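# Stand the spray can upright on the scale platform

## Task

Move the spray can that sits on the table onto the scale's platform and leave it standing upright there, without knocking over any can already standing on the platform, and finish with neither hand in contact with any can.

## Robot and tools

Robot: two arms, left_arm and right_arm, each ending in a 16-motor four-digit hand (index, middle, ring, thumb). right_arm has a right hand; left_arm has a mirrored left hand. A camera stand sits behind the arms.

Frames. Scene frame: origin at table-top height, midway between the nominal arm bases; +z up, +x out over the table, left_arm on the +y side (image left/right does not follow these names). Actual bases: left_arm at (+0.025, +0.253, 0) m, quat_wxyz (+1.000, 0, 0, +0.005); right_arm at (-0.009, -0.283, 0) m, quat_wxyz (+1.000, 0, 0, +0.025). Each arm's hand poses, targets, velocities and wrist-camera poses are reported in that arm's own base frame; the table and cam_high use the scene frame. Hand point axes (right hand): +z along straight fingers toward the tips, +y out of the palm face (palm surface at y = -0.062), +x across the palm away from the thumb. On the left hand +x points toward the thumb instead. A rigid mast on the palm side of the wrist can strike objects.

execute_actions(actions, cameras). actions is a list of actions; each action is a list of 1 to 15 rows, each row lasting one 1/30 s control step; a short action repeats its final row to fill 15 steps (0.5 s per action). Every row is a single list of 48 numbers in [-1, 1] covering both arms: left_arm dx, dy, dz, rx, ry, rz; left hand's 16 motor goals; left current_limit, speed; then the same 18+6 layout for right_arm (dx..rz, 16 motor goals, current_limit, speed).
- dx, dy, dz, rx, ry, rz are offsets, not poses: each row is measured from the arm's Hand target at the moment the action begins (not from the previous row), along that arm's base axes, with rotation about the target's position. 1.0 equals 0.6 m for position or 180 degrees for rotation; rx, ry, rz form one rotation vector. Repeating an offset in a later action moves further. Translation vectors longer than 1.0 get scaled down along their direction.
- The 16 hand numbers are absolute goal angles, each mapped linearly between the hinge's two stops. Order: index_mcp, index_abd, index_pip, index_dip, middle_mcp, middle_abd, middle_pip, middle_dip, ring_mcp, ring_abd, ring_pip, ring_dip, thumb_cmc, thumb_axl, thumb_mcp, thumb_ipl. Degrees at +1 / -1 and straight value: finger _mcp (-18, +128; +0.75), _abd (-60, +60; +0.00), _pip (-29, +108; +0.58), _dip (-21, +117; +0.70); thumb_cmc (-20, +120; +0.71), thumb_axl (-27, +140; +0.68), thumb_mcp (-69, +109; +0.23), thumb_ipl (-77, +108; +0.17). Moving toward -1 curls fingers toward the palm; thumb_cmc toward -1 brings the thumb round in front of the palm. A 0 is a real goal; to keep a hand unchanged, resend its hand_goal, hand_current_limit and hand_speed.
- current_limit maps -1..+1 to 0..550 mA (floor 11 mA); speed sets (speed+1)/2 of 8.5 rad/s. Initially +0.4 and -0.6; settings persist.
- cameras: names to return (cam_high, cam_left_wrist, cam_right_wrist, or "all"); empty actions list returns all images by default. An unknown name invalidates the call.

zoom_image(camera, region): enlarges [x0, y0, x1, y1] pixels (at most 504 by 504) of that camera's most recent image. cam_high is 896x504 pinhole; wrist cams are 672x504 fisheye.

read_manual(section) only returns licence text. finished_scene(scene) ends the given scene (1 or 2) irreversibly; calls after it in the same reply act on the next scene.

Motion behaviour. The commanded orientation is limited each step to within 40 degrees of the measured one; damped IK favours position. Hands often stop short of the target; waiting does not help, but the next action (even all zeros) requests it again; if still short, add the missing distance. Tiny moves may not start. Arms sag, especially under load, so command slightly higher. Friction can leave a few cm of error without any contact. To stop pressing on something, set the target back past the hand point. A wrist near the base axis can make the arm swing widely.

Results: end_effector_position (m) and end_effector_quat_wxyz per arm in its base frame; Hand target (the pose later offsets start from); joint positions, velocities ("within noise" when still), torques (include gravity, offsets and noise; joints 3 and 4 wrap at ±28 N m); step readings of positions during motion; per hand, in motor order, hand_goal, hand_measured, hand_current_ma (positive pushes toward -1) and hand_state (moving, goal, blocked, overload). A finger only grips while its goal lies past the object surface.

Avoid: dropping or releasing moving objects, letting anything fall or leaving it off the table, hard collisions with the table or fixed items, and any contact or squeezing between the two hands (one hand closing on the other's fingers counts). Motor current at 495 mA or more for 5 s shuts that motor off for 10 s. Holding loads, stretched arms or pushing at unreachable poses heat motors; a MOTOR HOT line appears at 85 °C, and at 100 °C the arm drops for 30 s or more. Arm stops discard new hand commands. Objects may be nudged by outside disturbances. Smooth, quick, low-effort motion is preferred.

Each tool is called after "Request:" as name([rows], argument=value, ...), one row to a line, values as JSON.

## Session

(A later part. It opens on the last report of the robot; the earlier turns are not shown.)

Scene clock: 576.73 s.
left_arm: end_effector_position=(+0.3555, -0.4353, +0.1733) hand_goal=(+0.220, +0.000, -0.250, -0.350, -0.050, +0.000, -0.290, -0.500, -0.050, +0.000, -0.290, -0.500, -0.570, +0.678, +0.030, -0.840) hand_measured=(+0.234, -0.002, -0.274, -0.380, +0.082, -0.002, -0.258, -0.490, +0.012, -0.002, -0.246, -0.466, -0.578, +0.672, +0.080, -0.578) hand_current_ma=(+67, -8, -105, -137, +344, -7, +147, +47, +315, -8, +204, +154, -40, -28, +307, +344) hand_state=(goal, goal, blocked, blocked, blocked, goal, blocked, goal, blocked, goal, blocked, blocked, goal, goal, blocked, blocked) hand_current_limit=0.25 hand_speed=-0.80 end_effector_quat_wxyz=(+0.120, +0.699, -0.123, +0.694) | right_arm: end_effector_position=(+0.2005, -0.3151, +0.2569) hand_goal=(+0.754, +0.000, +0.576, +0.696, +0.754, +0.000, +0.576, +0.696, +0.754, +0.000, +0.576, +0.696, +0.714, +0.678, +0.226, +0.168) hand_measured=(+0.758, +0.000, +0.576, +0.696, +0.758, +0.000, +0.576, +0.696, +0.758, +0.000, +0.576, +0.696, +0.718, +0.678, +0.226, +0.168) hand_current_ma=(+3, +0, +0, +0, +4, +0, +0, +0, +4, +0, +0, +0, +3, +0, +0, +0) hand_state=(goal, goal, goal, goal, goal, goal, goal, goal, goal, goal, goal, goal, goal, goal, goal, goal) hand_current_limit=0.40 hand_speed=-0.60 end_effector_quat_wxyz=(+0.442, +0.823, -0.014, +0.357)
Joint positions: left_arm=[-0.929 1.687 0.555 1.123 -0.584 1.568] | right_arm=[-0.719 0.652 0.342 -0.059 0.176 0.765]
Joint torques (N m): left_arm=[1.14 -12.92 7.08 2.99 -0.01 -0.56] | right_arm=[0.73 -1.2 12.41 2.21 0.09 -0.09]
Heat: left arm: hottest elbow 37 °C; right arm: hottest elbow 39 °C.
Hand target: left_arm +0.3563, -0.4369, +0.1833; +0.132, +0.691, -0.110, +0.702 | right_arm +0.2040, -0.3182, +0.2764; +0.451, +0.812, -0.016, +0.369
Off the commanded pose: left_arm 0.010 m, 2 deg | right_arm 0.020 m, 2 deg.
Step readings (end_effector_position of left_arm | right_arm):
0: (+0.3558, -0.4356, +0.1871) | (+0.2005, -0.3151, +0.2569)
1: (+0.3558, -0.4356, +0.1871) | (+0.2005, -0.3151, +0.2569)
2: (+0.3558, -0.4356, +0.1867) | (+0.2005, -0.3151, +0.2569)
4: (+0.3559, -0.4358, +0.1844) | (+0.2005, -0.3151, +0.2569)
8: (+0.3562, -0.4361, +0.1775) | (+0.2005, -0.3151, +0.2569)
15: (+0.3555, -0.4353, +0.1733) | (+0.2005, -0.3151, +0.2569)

Request:
execute_actions([
  [[0,0,-0.01,0,0,0,0.22,0,-0.25,-0.35,-0.05,0,-0.29,-0.5,-0.05,0,-0.29,-0.5,-0.57,0.678,0.03,-0.84,0.25,-0.8,0,0,0,0,0,0,0.754,0,0.576,0.696,0.754,0,0.576,0.696,0.754,0,0.576,0.696,0.714,0.678,0.226,0.168,0.4,-0.6]],
], cameras=["cam_high","cam_left_wrist"])

Request:
zoom_image(camera="cam_high", region=[280, 140, 420, 300])

Scene clock: 584.47 s.
left_arm: end_effector_position=(+0.3556, -0.4354, +0.1717) hand_goal=(+0.220, +0.000, -0.250, -0.350, -0.050, +0.000, -0.290, -0.500, -0.050, +0.000, -0.290, -0.500, -0.570, +0.678, +0.030, -0.840) hand_measured=(+0.234, -0.002, -0.274, -0.380, +0.082, -0.002, -0.258, -0.490, +0.012, -0.002, -0.246, -0.466, -0.578, +0.672, +0.080, -0.578) hand_current_ma=(+67, -8, -105, -137, +344, -7, +147, +47, +308, -8, +204, +154, -40, -28, +308, +344) hand_state=(goal, goal, blocked, blocked, blocked, goal, blocked, goal, blocked, goal, blocked, blocked, goal, goal, blocked, blocked) hand_current_limit=0.25 hand_speed=-0.80 end_effector_quat_wxyz=(+0.122, +0.697, -0.121, +0.696) | right_arm: end_effector_position=(+0.2005, -0.3151, +0.2569) hand_goal=(+0.754, +0.000, +0.576, +0.696, +0.754, +0.000, +0.576, +0.696, +0.754, +0.000, +0.576, +0.696, +0.714, +0.678, +0.226, +0.168) hand_measured=(+0.758, +0.000, +0.576, +0.696, +0.758, +0.000, +0.576, +0.696, +0.758, +0.000, +0.576, +0.696, +0.718, +0.678, +0.226, +0.168) hand_current_ma=(+3, +0, +0, +0, +4, +0, +0, +0, +4, +0, +0, +0, +3, +0, +0, +0) hand_state=(goal, goal, goal, goal, goal, goal, goal, goal, goal, goal, goal, goal, goal, goal, goal, goal) hand_current_limit=0.40 hand_speed=-0.60 end_effector_quat_wxyz=(+0.442, +0.823, -0.014, +0.357)
Joint positions: left_arm=[-0.929 1.7 0.555 1.144 -0.584 1.568] | right_arm=[-0.719 0.652 0.342 -0.059 0.176 0.765]
Joint torques (N m): left_arm=[1.14 -12.4 6.87 3.06 0.01 -0.56] | right_arm=[0.79 -1.14 12.44 2.21 0.09 -0.09]
Heat: left arm: hottest elbow 37 °C; right arm: hottest elbow 39 °C.
Hand target: left_arm +0.3563, -0.4369, +0.1774; +0.132, +0.691, -0.110, +0.702 | right_arm +0.2040, -0.3182, +0.2764; +0.451, +0.812, -0.016, +0.369
Off the commanded pose: left_arm 0.006 m, 2 deg | right_arm 0.020 m, 2 deg.
Step readings (end_effector_position of left_arm | right_arm):
0: (+0.3555, -0.4353, +0.1733) | (+0.2005, -0.3151, +0.2569)
1: (+0.3555, -0.4353, +0.1733) | (+0.2005, -0.3151, +0.2569)
2: (+0.3555, -0.4353, +0.1732) | (+0.2005, -0.3151, +0.2569)
4: (+0.3556, -0.4353, +0.1724) | (+0.2005, -0.3151, +0.2569)
8: (+0.3556, -0.4354, +0.1717) | (+0.2005, -0.3151, +0.2569)
15: (+0.3556, -0.4354, +0.1716) | (+0.2005, -0.3151, +0.2569)
Images, in order (width x height): cam_high 896x504, cam_left_wrist 672x504.

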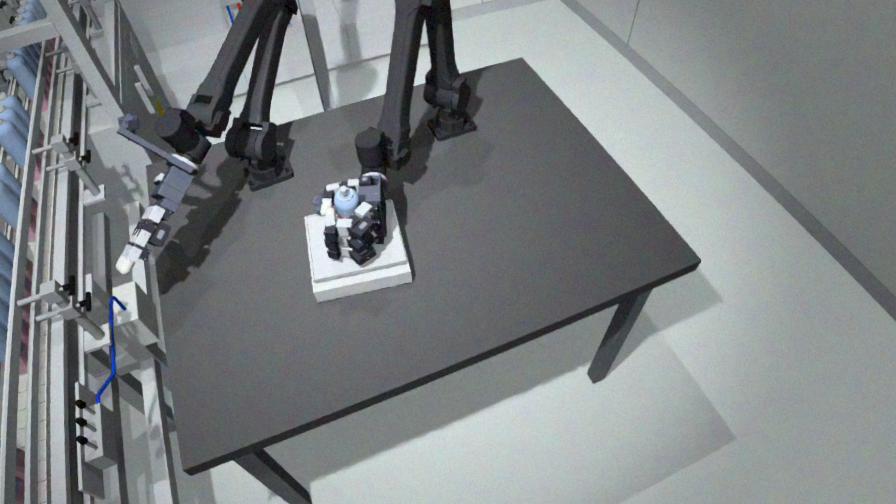

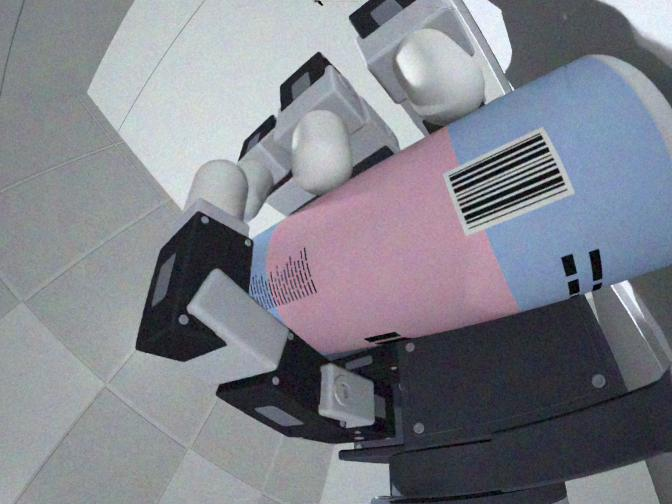

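Scaled by 3.150.

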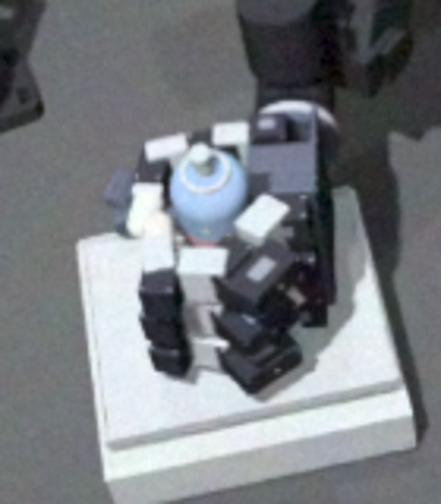

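Request:
execute_actions([
  [[0,0,-0.01,0,0,0,0.22,0,-0.25,-0.35,-0.05,0,-0.29,-0.5,-0.05,0,-0.29,-0.5,-0.57,0.678,0.03,-0.84,0.25,-0.8,0,0,0,0,0,0,0.754,0,0.576,0.696,0.754,0,0.576,0.696,0.754,0,0.576,0.696,0.714,0.678,0.226,0.168,0.4,-0.6]],
])

Scene clock: 588.90 s.
left_arm: end_effector_position=(+0.3557, -0.4351, +0.1723) hand_goal=(+0.220, +0.000, -0.250, -0.350, -0.050, +0.000, -0.290, -0.500, -0.050, +0.000, -0.290, -0.500, -0.570, +0.678, +0.030, -0.840) hand_measured=(+0.234, -0.002, -0.274, -0.380, +0.082, -0.002, -0.258, -0.490, +0.008, -0.002, -0.246, -0.466, -0.578, +0.672, +0.080, -0.578) hand_current_ma=(+67, -8, -105, -137, +344, -7, +147, +47, +289, -8, +204, +154, -40, -28, +308, +344) hand_state=(goal, goal, blocked, blocked, blocked, goal, blocked, goal, blocked, goal, blocked, blocked, goal, goal, blocked, blocked) hand_current_limit=0.25 hand_speed=-0.80 end_effector_quat_wxyz=(+0.127, +0.693, -0.116, +0.700) | right_arm: end_effector_position=(+0.2005, -0.3151, +0.2569) hand_goal=(+0.754, +0.000, +0.576, +0.696, +0.754, +0.000, +0.576, +0.696, +0.754, +0.000, +0.576, +0.696, +0.714, +0.678, +0.226, +0.168) hand_measured=(+0.758, +0.000, +0.576, +0.696, +0.758, +0.000, +0.576, +0.696, +0.758, +0.000, +0.576, +0.696, +0.718, +0.678, +0.226, +0.168) hand_current_ma=(+3, +0, +0, +0, +4, +0, +0, +0, +4, +0, +0, +0, +3, +0, +0, +0) hand_state=(goal, goal, goal, goal, goal, goal, goal, goal, goal, goal, goal, goal, goal, goal, goal, goal) hand_current_limit=0.40 hand_speed=-0.60 end_effector_quat_wxyz=(+0.442, +0.823, -0.014, +0.357)
Joint positions: left_arm=[-0.929 1.715 0.555 1.174 -0.585 1.565] | right_arm=[-0.719 0.652 0.342 -0.059 0.176 0.765]
Joint torques (N m): left_arm=[1.08 -11.69 6.74 2.77 0.05 -0.54] | right_arm=[0.85 -1.2 12.41 2.19 0.1 -0.09]
Heat: left arm: hottest elbow 37 °C; right arm: hottest elbow 39 °C.
Hand target: left_arm +0.3563, -0.4369, +0.1714; +0.132, +0.691, -0.110, +0.702 | right_arm +0.2040, -0.3182, +0.2764; +0.451, +0.812, -0.016, +0.369
Off the commanded pose: left_arm 0.002 m, 1 deg | right_arm 0.020 m, 2 deg.
Step readings (end_effector_position of left_arm | right_arm):
0: (+0.3556, -0.4354, +0.1717) | (+0.2005, -0.3151, +0.2569)
1: (+0.3556, -0.4354, +0.1716) | (+0.2005, -0.3151, +0.2569)
2: (+0.3556, -0.4354, +0.1716) | (+0.2005, -0.3151, +0.2569)
4: (+0.3556, -0.4353, +0.1718) | (+0.2005, -0.3151, +0.2569)
8: (+0.3557, -0.4351, +0.1721) | (+0.2005, -0.3151, +0.2569)
15: (+0.3557, -0.4351, +0.1722) | (+0.2005, -0.3151, +0.2569)

Request:
execute_actions([
  [[0,0,0.003,0,0,0,0.24,0,-0.25,-0.35,0.09,0,-0.24,-0.47,0.03,0,-0.23,-0.45,-0.57,0.678,0.09,-0.57,0.25,-0.9,0,0,0,0,0,0,0.754,0,0.576,0.696,0.754,0,0.576,0.696,0.754,0,0.576,0.696,0.714,0.678,0.226,0.168,0.4,-0.6]],
  [[0,0,0,0,0,0,0.28,0,-0.18,-0.28,0.11,0,-0.17,-0.38,0.06,0,-0.17,-0.36,-0.57,0.678,0.12,-0.48,0.25,-0.85,0,0,0,0,0,0,0.754,0,0.576,0.696,0.754,0,0.576,0.696,0.754,0,0.576,0.696,0.714,0.678,0.226,0.168,0.4,-0.6]],
], cameras=["cam_high","cam_left_wrist"])

Request:
zoom_image(camera="cam_high", region=[280, 140, 420, 300])

Scene clock: 600.10 s.
left_arm: end_effector_position=(+0.3557, -0.4350, +0.1723) hand_goal=(+0.280, +0.000, -0.180, -0.280, +0.110, +0.000, -0.170, -0.380, +0.060, +0.000, -0.170, -0.360, -0.570, +0.678, +0.120, -0.480) hand_measured=(+0.278, -0.002, -0.182, -0.284, +0.108, -0.002, -0.172, -0.382, +0.058, -0.002, -0.172, -0.362, -0.580, +0.672, +0.118, -0.482) hand_current_ma=(-9, -8, -12, -13, -10, -7, -12, -11, -9, -8, -10, -12, -47, -37, -10, -10) hand_state=(goal, goal, goal, goal, goal, goal, goal, goal, goal, goal, goal, goal, goal, goal, goal, goal) hand_current_limit=0.25 hand_speed=-0.85 end_effector_quat_wxyz=(+0.127, +0.693, -0.116, +0.700) | right_arm: end_effector_position=(+0.2005, -0.3151, +0.2569) hand_goal=(+0.754, +0.000, +0.576, +0.696, +0.754, +0.000, +0.576, +0.696, +0.754, +0.000, +0.576, +0.696, +0.714, +0.678, +0.226, +0.168) hand_measured=(+0.758, +0.000, +0.576, +0.696, +0.758, +0.000, +0.576, +0.696, +0.758, +0.000, +0.576, +0.696, +0.718, +0.678, +0.226, +0.168) hand_current_ma=(+3, +0, +0, +0, +4, +0, +0, +0, +4, +0, +0, +0, +3, +0, +0, +0) hand_state=(goal, goal, goal, goal, goal, goal, goal, goal, goal, goal, goal, goal, goal, goal, goal, goal) hand_current_limit=0.40 hand_speed=-0.60 end_effector_quat_wxyz=(+0.442, +0.823, -0.014, +0.357)
Joint positions: left_arm=[-0.929 1.715 0.555 1.174 -0.585 1.565] | right_arm=[-0.719 0.652 0.342 -0.059 0.176 0.765]
Joint torques (N m): left_arm=[1.14 -12.4 6.75 2.56 0.05 -0.53] | right_arm=[0.85 -1.2 12.4 2.19 0.09 -0.1]
Heat: left arm: hottest elbow 37 °C; right arm: hottest elbow 39 °C.
Hand target: left_arm +0.3563, -0.4369, +0.1732; +0.132, +0.691, -0.110, +0.702 | right_arm +0.2040, -0.3182, +0.2764; +0.451, +0.812, -0.016, +0.369
Off the commanded pose: left_arm 0.002 m, 1 deg | right_arm 0.020 m, 2 deg.
Step readings (end_effector_position of left_arm | right_arm):
0: (+0.3557, -0.4351, +0.1723) | (+0.2005, -0.3151, +0.2569)
1: (+0.3557, -0.4351, +0.1723) | (+0.2005, -0.3151, +0.2569)
2: (+0.3557, -0.4350, +0.1723) | (+0.2005, -0.3151, +0.2569)
4: (+0.3557, -0.4350, +0.1723) | (+0.2005, -0.3151, +0.2569)
8: (+0.3557, -0.4350, +0.1723) | (+0.2005, -0.3151, +0.2569)
15: (+0.3557, -0.4350, +0.1723) | (+0.2005, -0.3151, +0.2569)
16: (+0.3557, -0.4350, +0.1723) | (+0.2005, -0.3151, +0.2569)
17: (+0.3557, -0.4350, +0.1723) | (+0.2005, -0.3151, +0.2569)
19: (+0.3557, -0.4350, +0.1723) | (+0.2005, -0.3151, +0.2569)
23: (+0.3557, -0.4350, +0.1723) | (+0.2005, -0.3151, +0.2569)
30: (+0.3557, -0.4350, +0.1723) | (+0.2005, -0.3151, +0.2569)
Images, in order (width x height): cam_high 896x504, cam_left_wrist 672x504.

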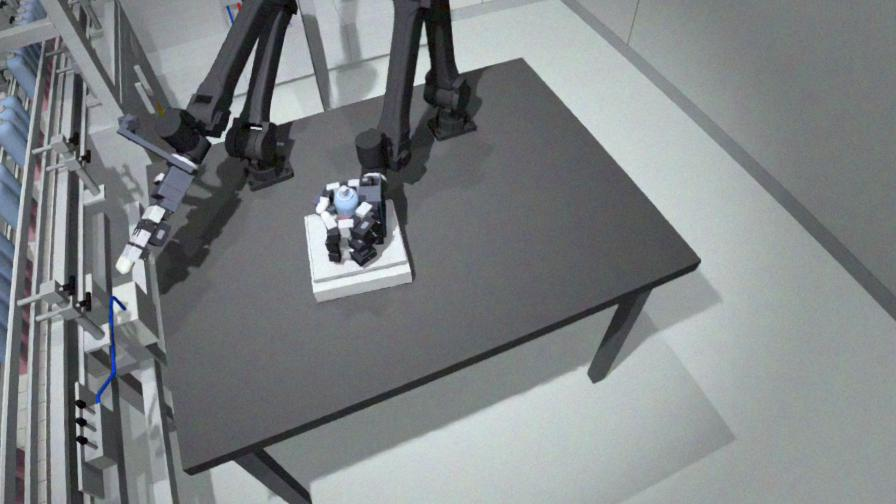

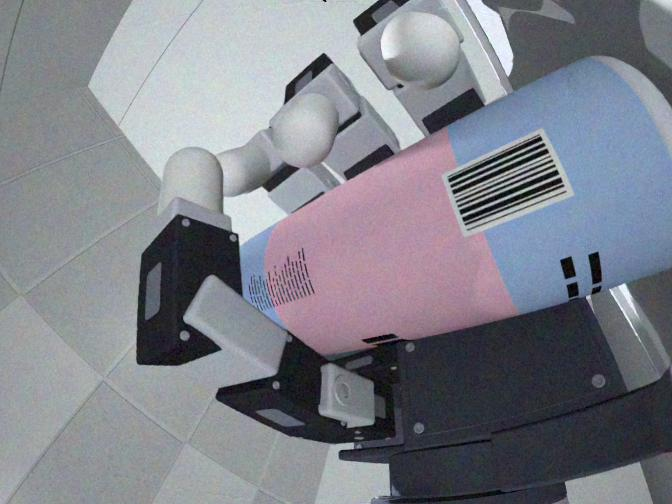

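Scaled by 3.150.

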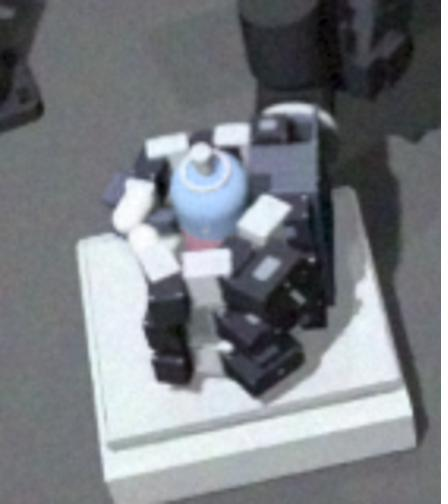

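Request:
execute_actions([
  [[0,0,0,0,0,0,0.38,0,-0.05,-0.1,0.25,0,-0.05,-0.15,0.22,0,-0.05,-0.15,-0.57,0.678,0.2,-0.25,0.25,-0.75,0,0,0,0,0,0,0.754,0,0.576,0.696,0.754,0,0.576,0.696,0.754,0,0.576,0.696,0.714,0.678,0.226,0.168,0.4,-0.6]],
  [[0,0,0,0,0,0,0.55,0,0.15,0.15,0.45,0,0.15,0.15,0.45,0,0.15,0.15,-0.57,0.678,0.226,0,0.3,-0.65,0,0,0,0,0,0,0.754,0,0.576,0.696,0.754,0,0.576,0.696,0.754,0,0.576,0.696,0.714,0.678,0.226,0.168,0.4,-0.6]],
  [[0,0,0,0,0,0,0.754,0,0.576,0.696,0.754,0,0.576,0.696,0.754,0,0.576,0.696,-0.57,0.678,0.226,0.2,0.4,-0.5,0,0,0,0,0,0,0.754,0,0.576,0.696,0.754,0,0.576,0.696,0.754,0,0.576,0.696,0.714,0.678,0.226,0.168,0.4,-0.6]],
], cameras=["cam_high","cam_left_wrist"])

Request:
zoom_image(camera="cam_high", region=[280, 140, 420, 300])

Scene clock: 609.50 s.
left_arm: end_effector_position=(+0.3558, -0.4349, +0.1724) hand_goal=(+0.754, +0.000, +0.576, +0.696, +0.754, +0.000, +0.576, +0.696, +0.754, +0.000, +0.576, +0.696, -0.570, +0.678, +0.226, +0.200) hand_measured=(+0.752, -0.002, +0.574, +0.692, +0.752, -0.002, +0.574, +0.694, +0.752, -0.002, +0.574, +0.694, -0.580, +0.674, +0.224, +0.198) hand_current_ma=(-6, -8, -12, -13, -8, -7, -12, -11, -7, -8, -10, -12, -47, -17, -8, -10) hand_state=(goal, goal, goal, goal, goal, goal, goal, goal, goal, goal, goal, goal, goal, goal, goal, goal) hand_current_limit=0.40 hand_speed=-0.50 end_effector_quat_wxyz=(+0.126, +0.693, -0.115, +0.700) | right_arm: end_effector_position=(+0.2005, -0.3151, +0.2569) hand_goal=(+0.754, +0.000, +0.576, +0.696, +0.754, +0.000, +0.576, +0.696, +0.754, +0.000, +0.576, +0.696, +0.714, +0.678, +0.226, +0.168) hand_measured=(+0.758, +0.000, +0.576, +0.696, +0.758, +0.000, +0.576, +0.696, +0.758, +0.000, +0.576, +0.696, +0.718, +0.678, +0.226, +0.168) hand_current_ma=(+3, +0, +0, +0, +4, +0, +0, +0, +4, +0, +0, +0, +3, +0, +0, +0) hand_state=(goal, goal, goal, goal, goal, goal, goal, goal, goal, goal, goal, goal, goal, goal, goal, goal) hand_current_limit=0.40 hand_speed=-0.60 end_effector_quat_wxyz=(+0.442, +0.823, -0.014, +0.357)
Joint positions: left_arm=[-0.93 1.715 0.555 1.174 -0.587 1.564] | right_arm=[-0.719 0.652 0.342 -0.059 0.176 0.765]
Joint torques (N m): left_arm=[1.14 -12.34 6.71 2.48 0.11 -0.35] | right_arm=[0.73 -1.26 12.44 2.21 0.09 -0.09]
Heat: left arm: hottest elbow 37 °C; right arm: hottest elbow 39 °C.
Hand target: left_arm +0.3563, -0.4370, +0.1732; +0.132, +0.691, -0.110, +0.702 | right_arm +0.2040, -0.3182, +0.2764; +0.451, +0.812, -0.016, +0.369
Off the commanded pose: left_arm 0.002 m, 1 deg | right_arm 0.020 m, 2 deg.
Step readings (end_effector_position of left_arm | right_arm):
0: (+0.3557, -0.4350, +0.1723) | (+0.2005, -0.3151, +0.2569)
1: (+0.3557, -0.4350, +0.1723) | (+0.2005, -0.3151, +0.2569)
2: (+0.3557, -0.4350, +0.1723) | (+0.2005, -0.3151, +0.2569)
4: (+0.3557, -0.4350, +0.1723) | (+0.2005, -0.3151, +0.2569)
8: (+0.3558, -0.4350, +0.1723) | (+0.2005, -0.3151, +0.2569)
15: (+0.3558, -0.4350, +0.1723) | (+0.2005, -0.3151, +0.2569)
16: (+0.3558, -0.4350, +0.1723) | (+0.2005, -0.3151, +0.2569)
17: (+0.3557, -0.4350, +0.1723) | (+0.2005, -0.3151, +0.2569)
19: (+0.3557, -0.4350, +0.1723) | (+0.2005, -0.3151, +0.2569)
23: (+0.3558, -0.4350, +0.1723) | (+0.2005, -0.3151, +0.2569)
30: (+0.3559, -0.4349, +0.1723) | (+0.2005, -0.3151, +0.2569)
31: (+0.3559, -0.4349, +0.1723) | (+0.2005, -0.3151, +0.2569)
32: (+0.3558, -0.4350, +0.1723) | (+0.2005, -0.3151, +0.2569)
34: (+0.3556, -0.4351, +0.1723) | (+0.2005, -0.3151, +0.2569)
38: (+0.3558, -0.4349, +0.1724) | (+0.2005, -0.3151, +0.2569)
45: (+0.3558, -0.4349, +0.1724) | (+0.2005, -0.3151, +0.2569)
Images, in order (width x height): cam_high 896x504, cam_left_wrist 672x504.

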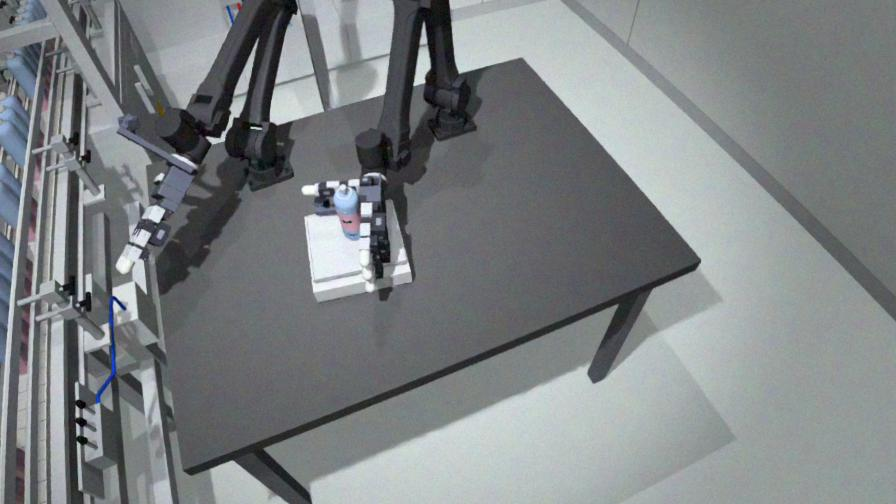

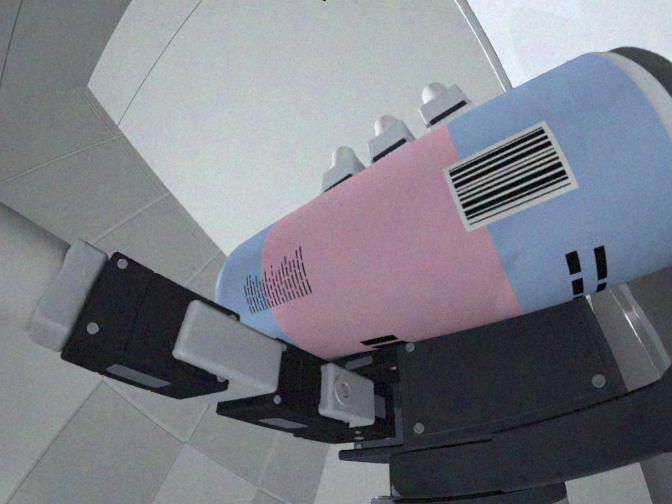

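Scaled by 3.150.

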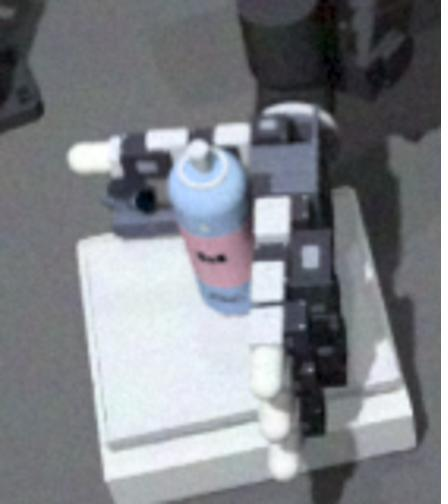

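Request:
execute_actions([
  [[0.007,0.02,0.006,-0.003,0.002,0,0.754,0,0.576,0.696,0.754,0,0.576,0.696,0.754,0,0.576,0.696,-0.57,0.678,0.226,0.2,0.4,-0.5,0,0,0,0,0,0,0.754,0,0.576,0.696,0.754,0,0.576,0.696,0.754,0,0.576,0.696,0.714,0.678,0.226,0.168,0.4,-0.6]],
  [[0.007,0.02,0.006,0,0,0,0.754,0,0.576,0.696,0.754,0,0.576,0.696,0.754,0,0.576,0.696,-0.57,0.678,0.226,0.2,0.4,-0.5,0,0,0,0,0,0,0.754,0,0.576,0.696,0.754,0,0.576,0.696,0.754,0,0.576,0.696,0.714,0.678,0.226,0.168,0.4,-0.6]],
], cameras=["cam_high"])

Request:
zoom_image(camera="cam_high", region=[280, 140, 420, 300])

Scene clock: 629.33 s.
left_arm: end_effector_position=(+0.3625, -0.4159, +0.1702) hand_goal=(+0.754, +0.000, +0.576, +0.696, +0.754, +0.000, +0.576, +0.696, +0.754, +0.000, +0.576, +0.696, -0.570, +0.678, +0.226, +0.200) hand_measured=(+0.752, -0.002, +0.574, +0.692, +0.752, -0.002, +0.574, +0.694, +0.752, -0.002, +0.574, +0.694, -0.580, +0.674, +0.224, +0.198) hand_current_ma=(-5, -8, -11, -13, -6, -7, -11, -11, -6, -8, -9, -12, -47, -17, -8, -10) hand_state=(goal, goal, goal, goal, goal, goal, goal, goal, goal, goal, goal, goal, goal, goal, goal, goal) hand_current_limit=0.40 hand_speed=-0.50 end_effector_quat_wxyz=(+0.130, +0.697, -0.115, +0.696) | right_arm: end_effector_position=(+0.2005, -0.3151, +0.2569) hand_goal=(+0.754, +0.000, +0.576, +0.696, +0.754, +0.000, +0.576, +0.696, +0.754, +0.000, +0.576, +0.696, +0.714, +0.678, +0.226, +0.168) hand_measured=(+0.758, +0.000, +0.576, +0.696, +0.758, +0.000, +0.576, +0.696, +0.758, +0.000, +0.576, +0.696, +0.718, +0.678, +0.226, +0.168) hand_current_ma=(+3, +0, +0, +0, +4, +0, +0, +0, +4, +0, +0, +0, +3, +0, +0, +0) hand_state=(goal, goal, goal, goal, goal, goal, goal, goal, goal, goal, goal, goal, goal, goal, goal, goal) hand_current_limit=0.40 hand_speed=-0.60 end_effector_quat_wxyz=(+0.442, +0.823, -0.014, +0.357)
Joint positions: left_arm=[-0.881 1.697 0.524 1.174 -0.532 1.551] | right_arm=[-0.719 0.652 0.342 -0.059 0.176 0.765]
Joint torques (N m): left_arm=[1.96 -14.62 6.15 2.09 0.23 -0.37] | right_arm=[0.85 -1.26 12.42 2.17 0.09 -0.1]
Heat: left arm: hottest elbow 36 °C; right arm: hottest elbow 39 °C.
Hand target: left_arm +0.3647, -0.4130, +0.1804; +0.136, +0.692, -0.107, +0.701 | right_arm +0.2040, -0.3182, +0.2764; +0.451, +0.812, -0.016, +0.369
Off the commanded pose: left_arm 0.011 m, 1 deg | right_arm 0.020 m, 2 deg.
Step readings (end_effector_position of left_arm | right_arm):
0: (+0.3558, -0.4349, +0.1724) | (+0.2005, -0.3151, +0.2569)
1: (+0.3558, -0.4349, +0.1724) | (+0.2005, -0.3151, +0.2569)
2: (+0.3555, -0.4352, +0.1724) | (+0.2005, -0.3151, +0.2569)
4: (+0.3550, -0.4349, +0.1718) | (+0.2005, -0.3151, +0.2569)
8: (+0.3554, -0.4313, +0.1689) | (+0.2005, -0.3151, +0.2569)
15: (+0.3577, -0.4281, +0.1679) | (+0.2005, -0.3151, +0.2569)
16: (+0.3577, -0.4282, +0.1680) | (+0.2005, -0.3151, +0.2569)
17: (+0.3575, -0.4279, +0.1677) | (+0.2005, -0.3151, +0.2569)
19: (+0.3574, -0.4260, +0.1673) | (+0.2005, -0.3151, +0.2569)
23: (+0.3601, -0.4188, +0.1681) | (+0.2005, -0.3151, +0.2569)
30: (+0.3625, -0.4159, +0.1701) | (+0.2005, -0.3151, +0.2569)
Images, in order (width x height): cam_high 896x504.

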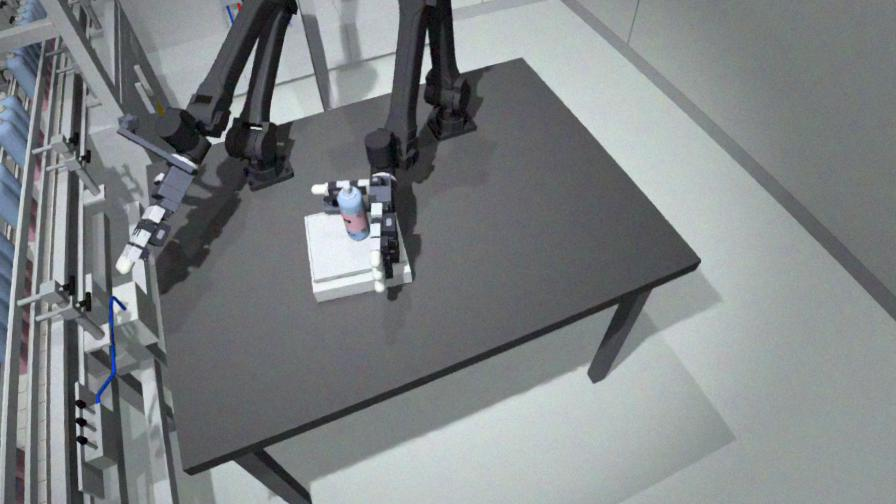

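Scaled by 3.150.

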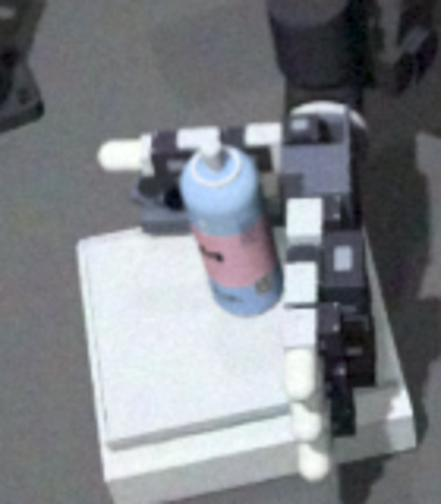

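Request:
zoom_image(camera="cam_high", region=[320, 170, 390, 250])

Request:
execute_actions(actions=[])

Scaled by 6.300.

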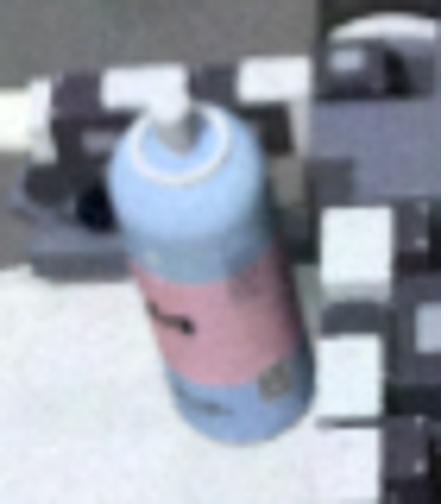

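Scene clock: 662.93 s.
left_arm: end_effector_position=(+0.3625, -0.4159, +0.1702) hand_goal=(+0.754, +0.000, +0.576, +0.696, +0.754, +0.000, +0.576, +0.696, +0.754, +0.000, +0.576, +0.696, -0.570, +0.678, +0.226, +0.200) hand_measured=(+0.752, -0.002, +0.574, +0.692, +0.752, -0.002, +0.574, +0.694, +0.752, -0.002, +0.574, +0.694, -0.580, +0.674, +0.224, +0.198) hand_current_ma=(-5, -8, -11, -13, -6, -7, -11, -11, -6, -8, -9, -12, -47, -17, -8, -10) hand_state=(goal, goal, goal, goal, goal, goal, goal, goal, goal, goal, goal, goal, goal, goal, goal, goal) hand_current_limit=0.40 hand_speed=-0.50 end_effector_quat_wxyz=(+0.130, +0.697, -0.115, +0.696) | right_arm: end_effector_position=(+0.2005, -0.3151, +0.2569) hand_goal=(+0.754, +0.000, +0.576, +0.696, +0.754, +0.000, +0.576, +0.696, +0.754, +0.000, +0.576, +0.696, +0.714, +0.678, +0.226, +0.168) hand_measured=(+0.758, +0.000, +0.576, +0.696, +0.758, +0.000, +0.576, +0.696, +0.758, +0.000, +0.576, +0.696, +0.718, +0.678, +0.226, +0.168) hand_current_ma=(+3, +0, +0, +0, +4, +0, +0, +0, +4, +0, +0, +0, +3, +0, +0, +0) hand_state=(goal, goal, goal, goal, goal, goal, goal, goal, goal, goal, goal, goal, goal, goal, goal, goal) hand_current_limit=0.40 hand_speed=-0.60 end_effector_quat_wxyz=(+0.442, +0.823, -0.014, +0.357)
Joint positions: left_arm=[-0.881 1.697 0.524 1.174 -0.532 1.551] | right_arm=[-0.719 0.652 0.342 -0.059 0.176 0.765]
Joint velocities: within noise
Joint torques (N m): left_arm=[1.73 -14.56 6.17 2.09 0.23 -0.37] | right_arm=[0.79 -1.14 12.42 2.18 0.09 -0.09]
Heat: left arm: hottest elbow 35 °C; right arm: hottest elbow 39 °C.
Hand target: left_arm +0.3647, -0.4130, +0.1804; +0.136, +0.692, -0.107, +0.701 | right_arm +0.2040, -0.3182, +0.2764; +0.451, +0.812, -0.016, +0.369
Off the commanded pose: left_arm 0.011 m, 1 deg | right_arm 0.020 m, 2 deg.

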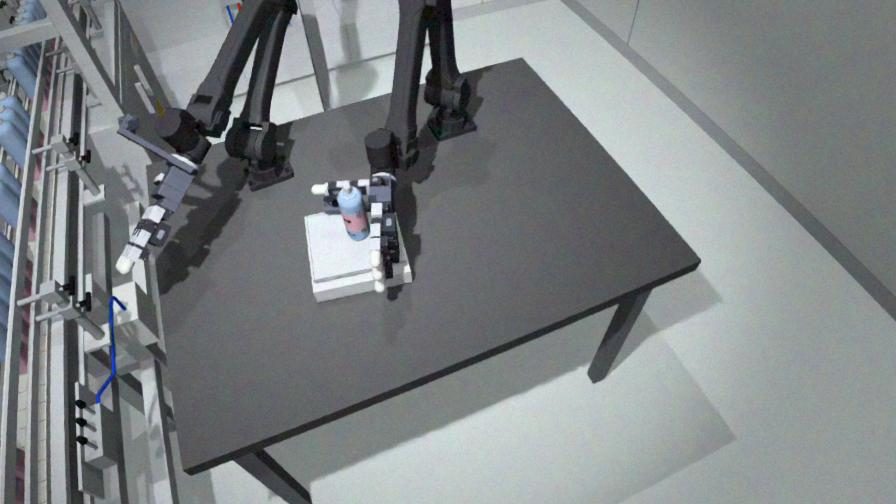

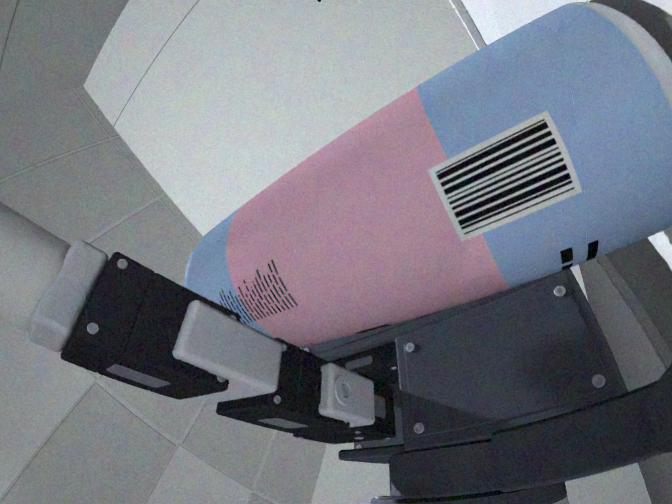

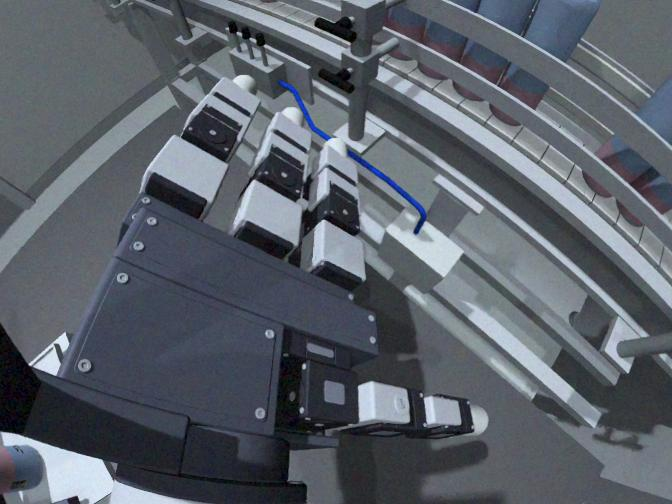

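Request:
execute_actions(actions=[])

Request:
zoom_image(camera="cam_high", region=[250, 120, 450, 320])

Request:
zoom_image(camera="cam_left_wrist", region=[168, 0, 671, 503])

Scene clock: 701.97 s.
left_arm: end_effector_position=(+0.3625, -0.4159, +0.1702) hand_goal=(+0.754, +0.000, +0.576, +0.696, +0.754, +0.000, +0.576, +0.696, +0.754, +0.000, +0.576, +0.696, -0.570, +0.678, +0.226, +0.200) hand_measured=(+0.752, -0.002, +0.574, +0.692, +0.752, -0.002, +0.574, +0.694, +0.752, -0.002, +0.574, +0.694, -0.580, +0.674, +0.224, +0.198) hand_current_ma=(-5, -8, -11, -13, -6, -7, -11, -11, -6, -8, -9, -12, -47, -17, -8, -10) hand_state=(goal, goal, goal, goal, goal, goal, goal, goal, goal, goal, goal, goal, goal, goal, goal, goal) hand_current_limit=0.40 hand_speed=-0.50 end_effector_quat_wxyz=(+0.130, +0.697, -0.115, +0.696) | right_arm: end_effector_position=(+0.2005, -0.3151, +0.2569) hand_goal=(+0.754, +0.000, +0.576, +0.696, +0.754, +0.000, +0.576, +0.696, +0.754, +0.000, +0.576, +0.696, +0.714, +0.678, +0.226, +0.168) hand_measured=(+0.758, +0.000, +0.576, +0.696, +0.758, +0.000, +0.576, +0.696, +0.758, +0.000, +0.576, +0.696, +0.718, +0.678, +0.226, +0.168) hand_current_ma=(+3, +0, +0, +0, +4, +0, +0, +0, +4, +0, +0, +0, +3, +0, +0, +0) hand_state=(goal, goal, goal, goal, goal, goal, goal, goal, goal, goal, goal, goal, goal, goal, goal, goal) hand_current_limit=0.40 hand_speed=-0.60 end_effector_quat_wxyz=(+0.442, +0.823, -0.014, +0.357)
Joint positions: left_arm=[-0.881 1.697 0.524 1.174 -0.532 1.551] | right_arm=[-0.719 0.652 0.342 -0.059 0.176 0.765]
Joint velocities: within noise
Joint torques (N m): left_arm=[1.96 -14.68 6.12 2.11 0.25 -0.36] | right_arm=[0.79 -1.2 12.41 2.19 0.09 -0.09]
Heat: left arm: hottest elbow 34 °C; right arm: hottest elbow 39 °C.
Hand target: left_arm +0.3647, -0.4130, +0.1804; +0.136, +0.692, -0.107, +0.701 | right_arm +0.2040, -0.3182, +0.2764; +0.451, +0.812, -0.016, +0.369
Off the commanded pose: left_arm 0.011 m, 1 deg | right_arm 0.020 m, 2 deg.

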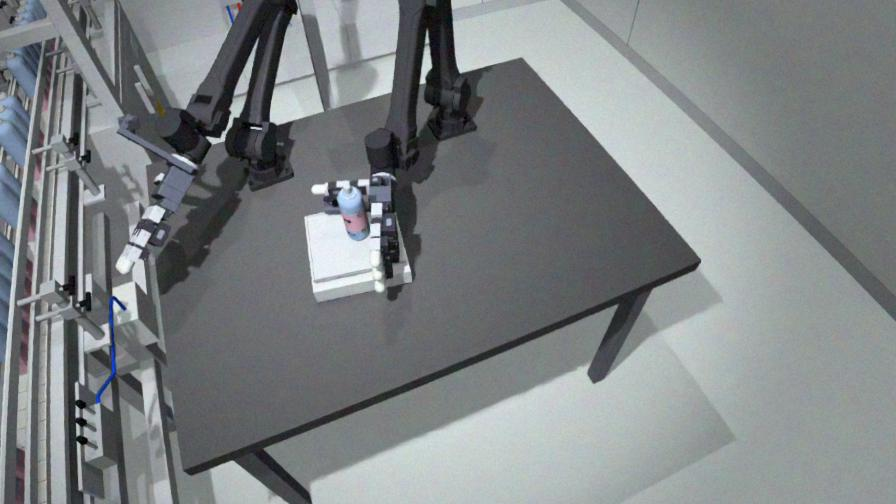

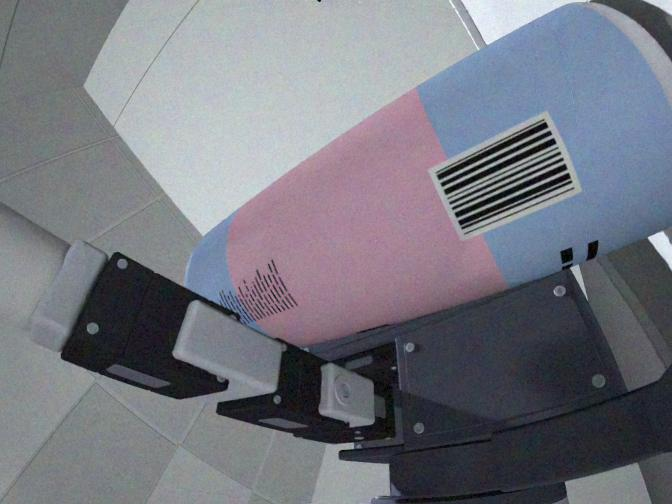

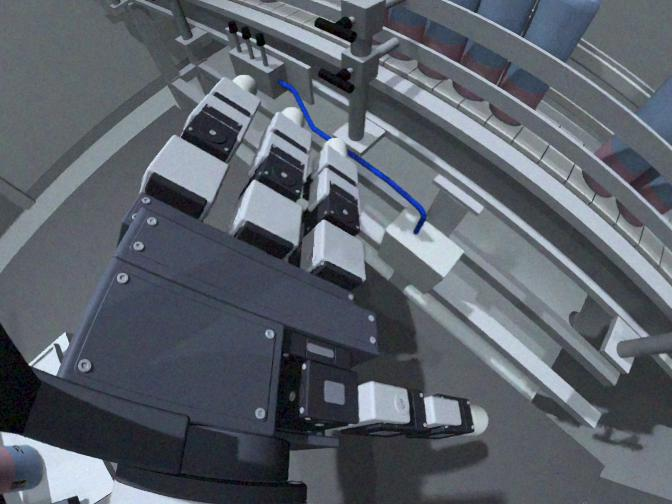

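Scaled by 2.520.

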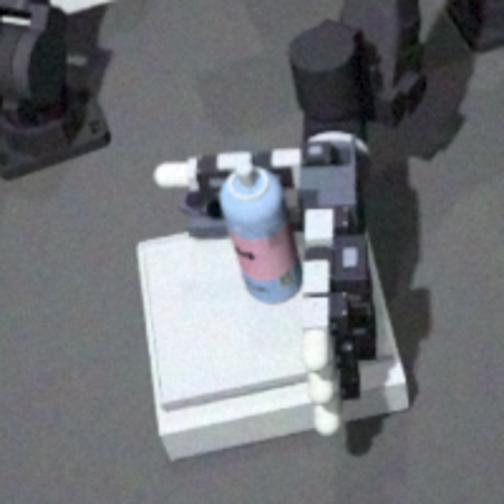

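Scaled by 1.002 from the camera's 672x504 image, which has a finer 960x720 frame.

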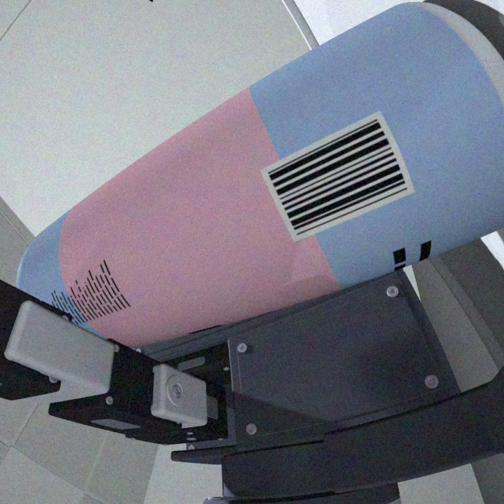

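Request:
execute_actions([
  [[0.007,0.0195,0,0,0,0,0.754,0,0.576,0.696,0.754,0,0.576,0.696,0.754,0,0.576,0.696,-0.57,0.678,0.226,0.2,0.4,-0.5,0,0,0,0,0,0,0.754,0,0.576,0.696,0.754,0,0.576,0.696,0.754,0,0.576,0.696,0.714,0.678,0.226,0.168,0.4,-0.6]],
], cameras=["cam_high", "cam_left_wrist"])

Request:
zoom_image(camera="cam_high", region=[250, 120, 450, 320])

Scene clock: 714.47 s.
left_arm: end_effector_position=(+0.3669, -0.4044, +0.1683) hand_goal=(+0.754, +0.000, +0.576, +0.696, +0.754, +0.000, +0.576, +0.696, +0.754, +0.000, +0.576, +0.696, -0.570, +0.678, +0.226, +0.200) hand_measured=(+0.752, -0.002, +0.574, +0.692, +0.752, -0.002, +0.574, +0.694, +0.752, -0.002, +0.574, +0.694, -0.580, +0.674, +0.224, +0.198) hand_current_ma=(-4, -8, -10, -13, -6, -7, -11, -11, -5, -8, -9, -12, -47, -17, -6, -10) hand_state=(goal, goal, goal, goal, goal, goal, goal, goal, goal, goal, goal, goal, goal, goal, goal, goal) hand_current_limit=0.40 hand_speed=-0.50 end_effector_quat_wxyz=(+0.128, +0.699, -0.117, +0.694) | right_arm: end_effector_position=(+0.2005, -0.3151, +0.2569) hand_goal=(+0.754, +0.000, +0.576, +0.696, +0.754, +0.000, +0.576, +0.696, +0.754, +0.000, +0.576, +0.696, +0.714, +0.678, +0.226, +0.168) hand_measured=(+0.758, +0.000, +0.576, +0.696, +0.758, +0.000, +0.576, +0.696, +0.758, +0.000, +0.576, +0.696, +0.718, +0.678, +0.226, +0.168) hand_current_ma=(+3, +0, +0, +0, +4, +0, +0, +0, +4, +0, +0, +0, +3, +0, +0, +0) hand_state=(goal, goal, goal, goal, goal, goal, goal, goal, goal, goal, goal, goal, goal, goal, goal, goal) hand_current_limit=0.40 hand_speed=-0.60 end_effector_quat_wxyz=(+0.442, +0.823, -0.014, +0.357)
Joint positions: left_arm=[-0.85 1.687 0.507 1.174 -0.502 1.55] | right_arm=[-0.719 0.652 0.342 -0.059 0.176 0.765]
Joint torques (N m): left_arm=[1.85 -14.39 6.08 2.36 0.23 -0.37] | right_arm=[0.79 -1.26 12.41 2.19 0.09 -0.1]
Heat: left arm: hottest elbow 34 °C; right arm: hottest elbow 39 °C.
Hand target: left_arm +0.3690, -0.4012, +0.1804; +0.136, +0.692, -0.107, +0.701 | right_arm +0.2040, -0.3182, +0.2764; +0.451, +0.812, -0.016, +0.369
Off the commanded pose: left_arm 0.013 m, 2 deg | right_arm 0.020 m, 2 deg.
Step readings (end_effector_position of left_arm | right_arm):
0: (+0.3625, -0.4159, +0.1702) | (+0.2005, -0.3151, +0.2569)
1: (+0.3624, -0.4160, +0.1702) | (+0.2005, -0.3151, +0.2569)
2: (+0.3623, -0.4158, +0.1701) | (+0.2005, -0.3151, +0.2569)
4: (+0.3619, -0.4140, +0.1694) | (+0.2005, -0.3151, +0.2569)
8: (+0.3647, -0.4073, +0.1685) | (+0.2005, -0.3151, +0.2569)
15: (+0.3670, -0.4043, +0.1683) | (+0.2005, -0.3151, +0.2569)
Images, in order (width x height): cam_high 896x504, cam_left_wrist 672x504.

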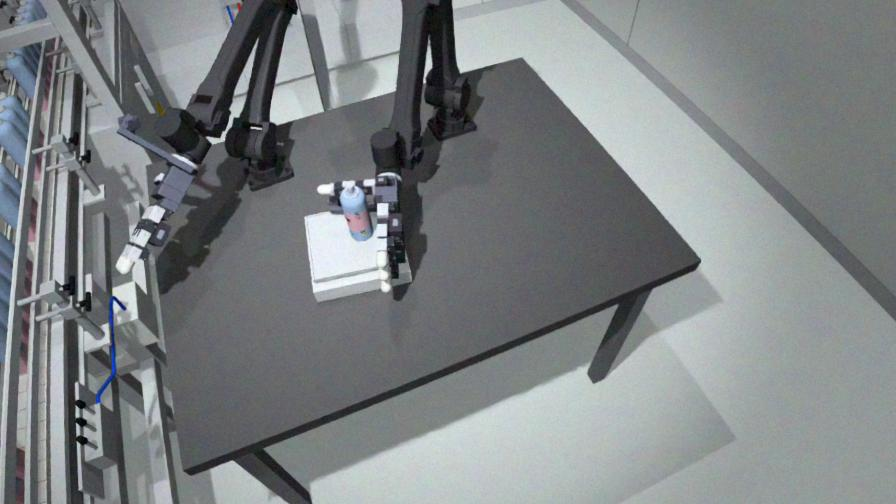

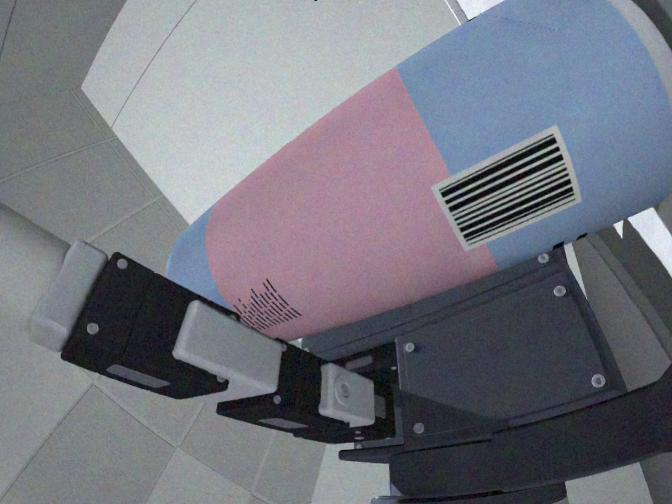

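Scaled by 2.520.

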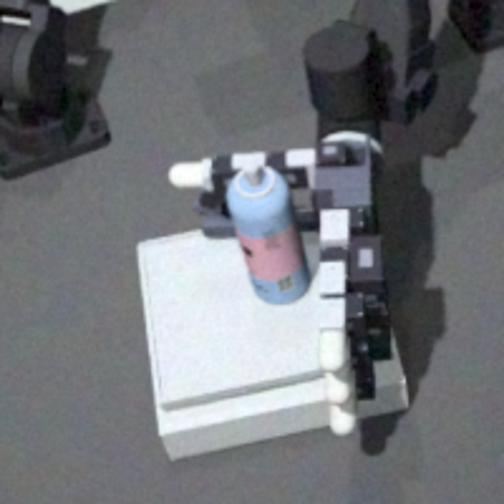

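Request:
execute_actions([
  [[-0.0157,0.0056,0,0,0,0,0.754,0,0.576,0.696,0.754,0,0.576,0.696,0.754,0,0.576,0.696,-0.57,0.678,0.226,0.2,0.4,-0.5,0,0,0,0,0,0,0.754,0,0.576,0.696,0.754,0,0.576,0.696,0.754,0,0.576,0.696,0.714,0.678,0.226,0.168,0.4,-0.6]],
], cameras=["cam_high", "cam_left_wrist"])

Request:
zoom_image(camera="cam_high", region=[250, 120, 450, 320])

Scene clock: 727.27 s.
left_arm: end_effector_position=(+0.3624, -0.3971, +0.1662) hand_goal=(+0.754, +0.000, +0.576, +0.696, +0.754, +0.000, +0.576, +0.696, +0.754, +0.000, +0.576, +0.696, -0.570, +0.678, +0.226, +0.200) hand_measured=(+0.752, -0.002, +0.574, +0.692, +0.752, -0.002, +0.574, +0.694, +0.752, -0.002, +0.574, +0.694, -0.580, +0.676, +0.224, +0.198) hand_current_ma=(-4, -8, -10, -13, -6, -7, -11, -11, -5, -8, -9, -12, -47, -12, -6, -10) hand_state=(goal, goal, goal, goal, goal, goal, goal, goal, goal, goal, goal, goal, goal, goal, goal, goal) hand_current_limit=0.40 hand_speed=-0.50 end_effector_quat_wxyz=(+0.124, +0.702, -0.116, +0.692) | right_arm: end_effector_position=(+0.2005, -0.3151, +0.2569) hand_goal=(+0.754, +0.000, +0.576, +0.696, +0.754, +0.000, +0.576, +0.696, +0.754, +0.000, +0.576, +0.696, +0.714, +0.678, +0.226, +0.168) hand_measured=(+0.758, +0.000, +0.576, +0.696, +0.758, +0.000, +0.576, +0.696, +0.758, +0.000, +0.576, +0.696, +0.718, +0.678, +0.226, +0.168) hand_current_ma=(+3, +0, +0, +0, +4, +0, +0, +0, +4, +0, +0, +0, +3, +0, +0, +0) hand_state=(goal, goal, goal, goal, goal, goal, goal, goal, goal, goal, goal, goal, goal, goal, goal, goal) hand_current_limit=0.40 hand_speed=-0.60 end_effector_quat_wxyz=(+0.442, +0.823, -0.014, +0.357)
Joint positions: left_arm=[-0.85 1.673 0.484 1.174 -0.509 1.55] | right_arm=[-0.719 0.652 0.342 -0.059 0.176 0.765]
Joint torques (N m): left_arm=[0.62 -13.98 5.91 2.67 -0.02 -0.36] | right_arm=[0.85 -1.26 12.42 2.19 0.09 -0.09]
Heat: left arm: hottest elbow 34 °C; right arm: hottest elbow 40 °C.
Hand target: left_arm +0.3595, -0.3979, +0.1805; +0.136, +0.692, -0.106, +0.701 | right_arm +0.2040, -0.3182, +0.2764; +0.451, +0.812, -0.016, +0.369
Off the commanded pose: left_arm 0.015 m, 2 deg | right_arm 0.020 m, 2 deg.
Step readings (end_effector_position of left_arm | right_arm):
0: (+0.3669, -0.4044, +0.1683) | (+0.2005, -0.3151, +0.2569)
1: (+0.3669, -0.4043, +0.1682) | (+0.2005, -0.3151, +0.2569)
2: (+0.3666, -0.4040, +0.1681) | (+0.2005, -0.3151, +0.2569)
4: (+0.3654, -0.4019, +0.1676) | (+0.2005, -0.3151, +0.2569)
8: (+0.3626, -0.3977, +0.1658) | (+0.2005, -0.3151, +0.2569)
15: (+0.3624, -0.3971, +0.1660) | (+0.2005, -0.3151, +0.2569)
Images, in order (width x height): cam_high 896x504, cam_left_wrist 672x504.

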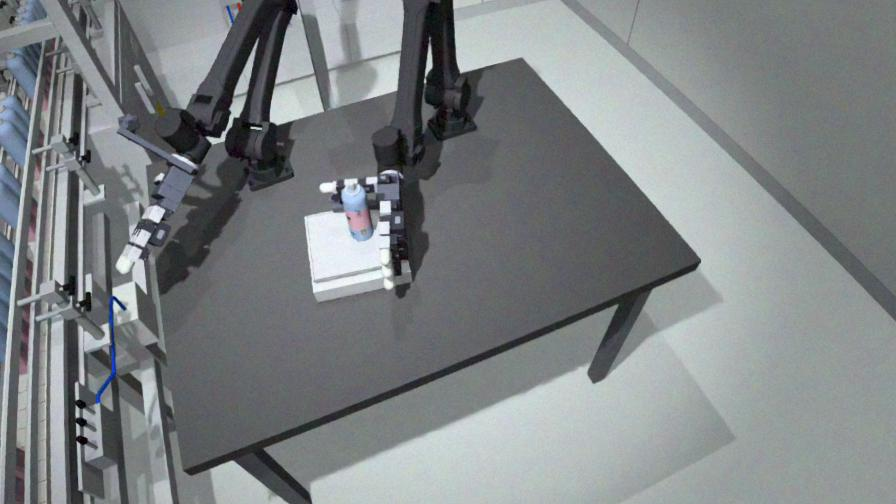

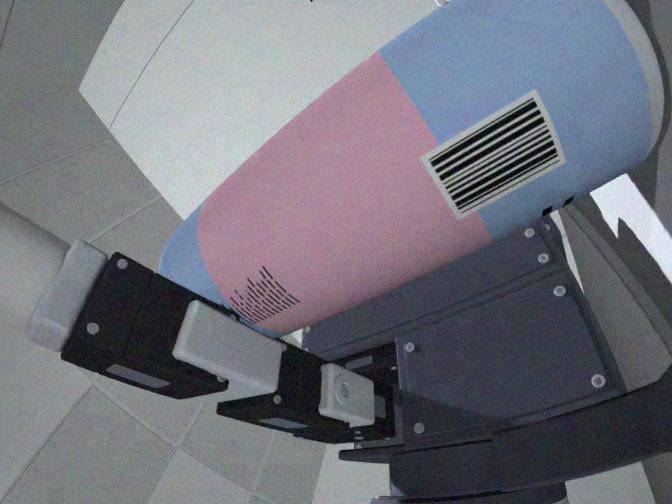

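Scaled by 2.520.

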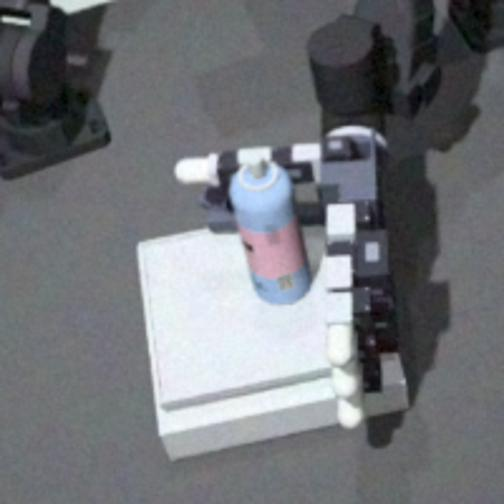

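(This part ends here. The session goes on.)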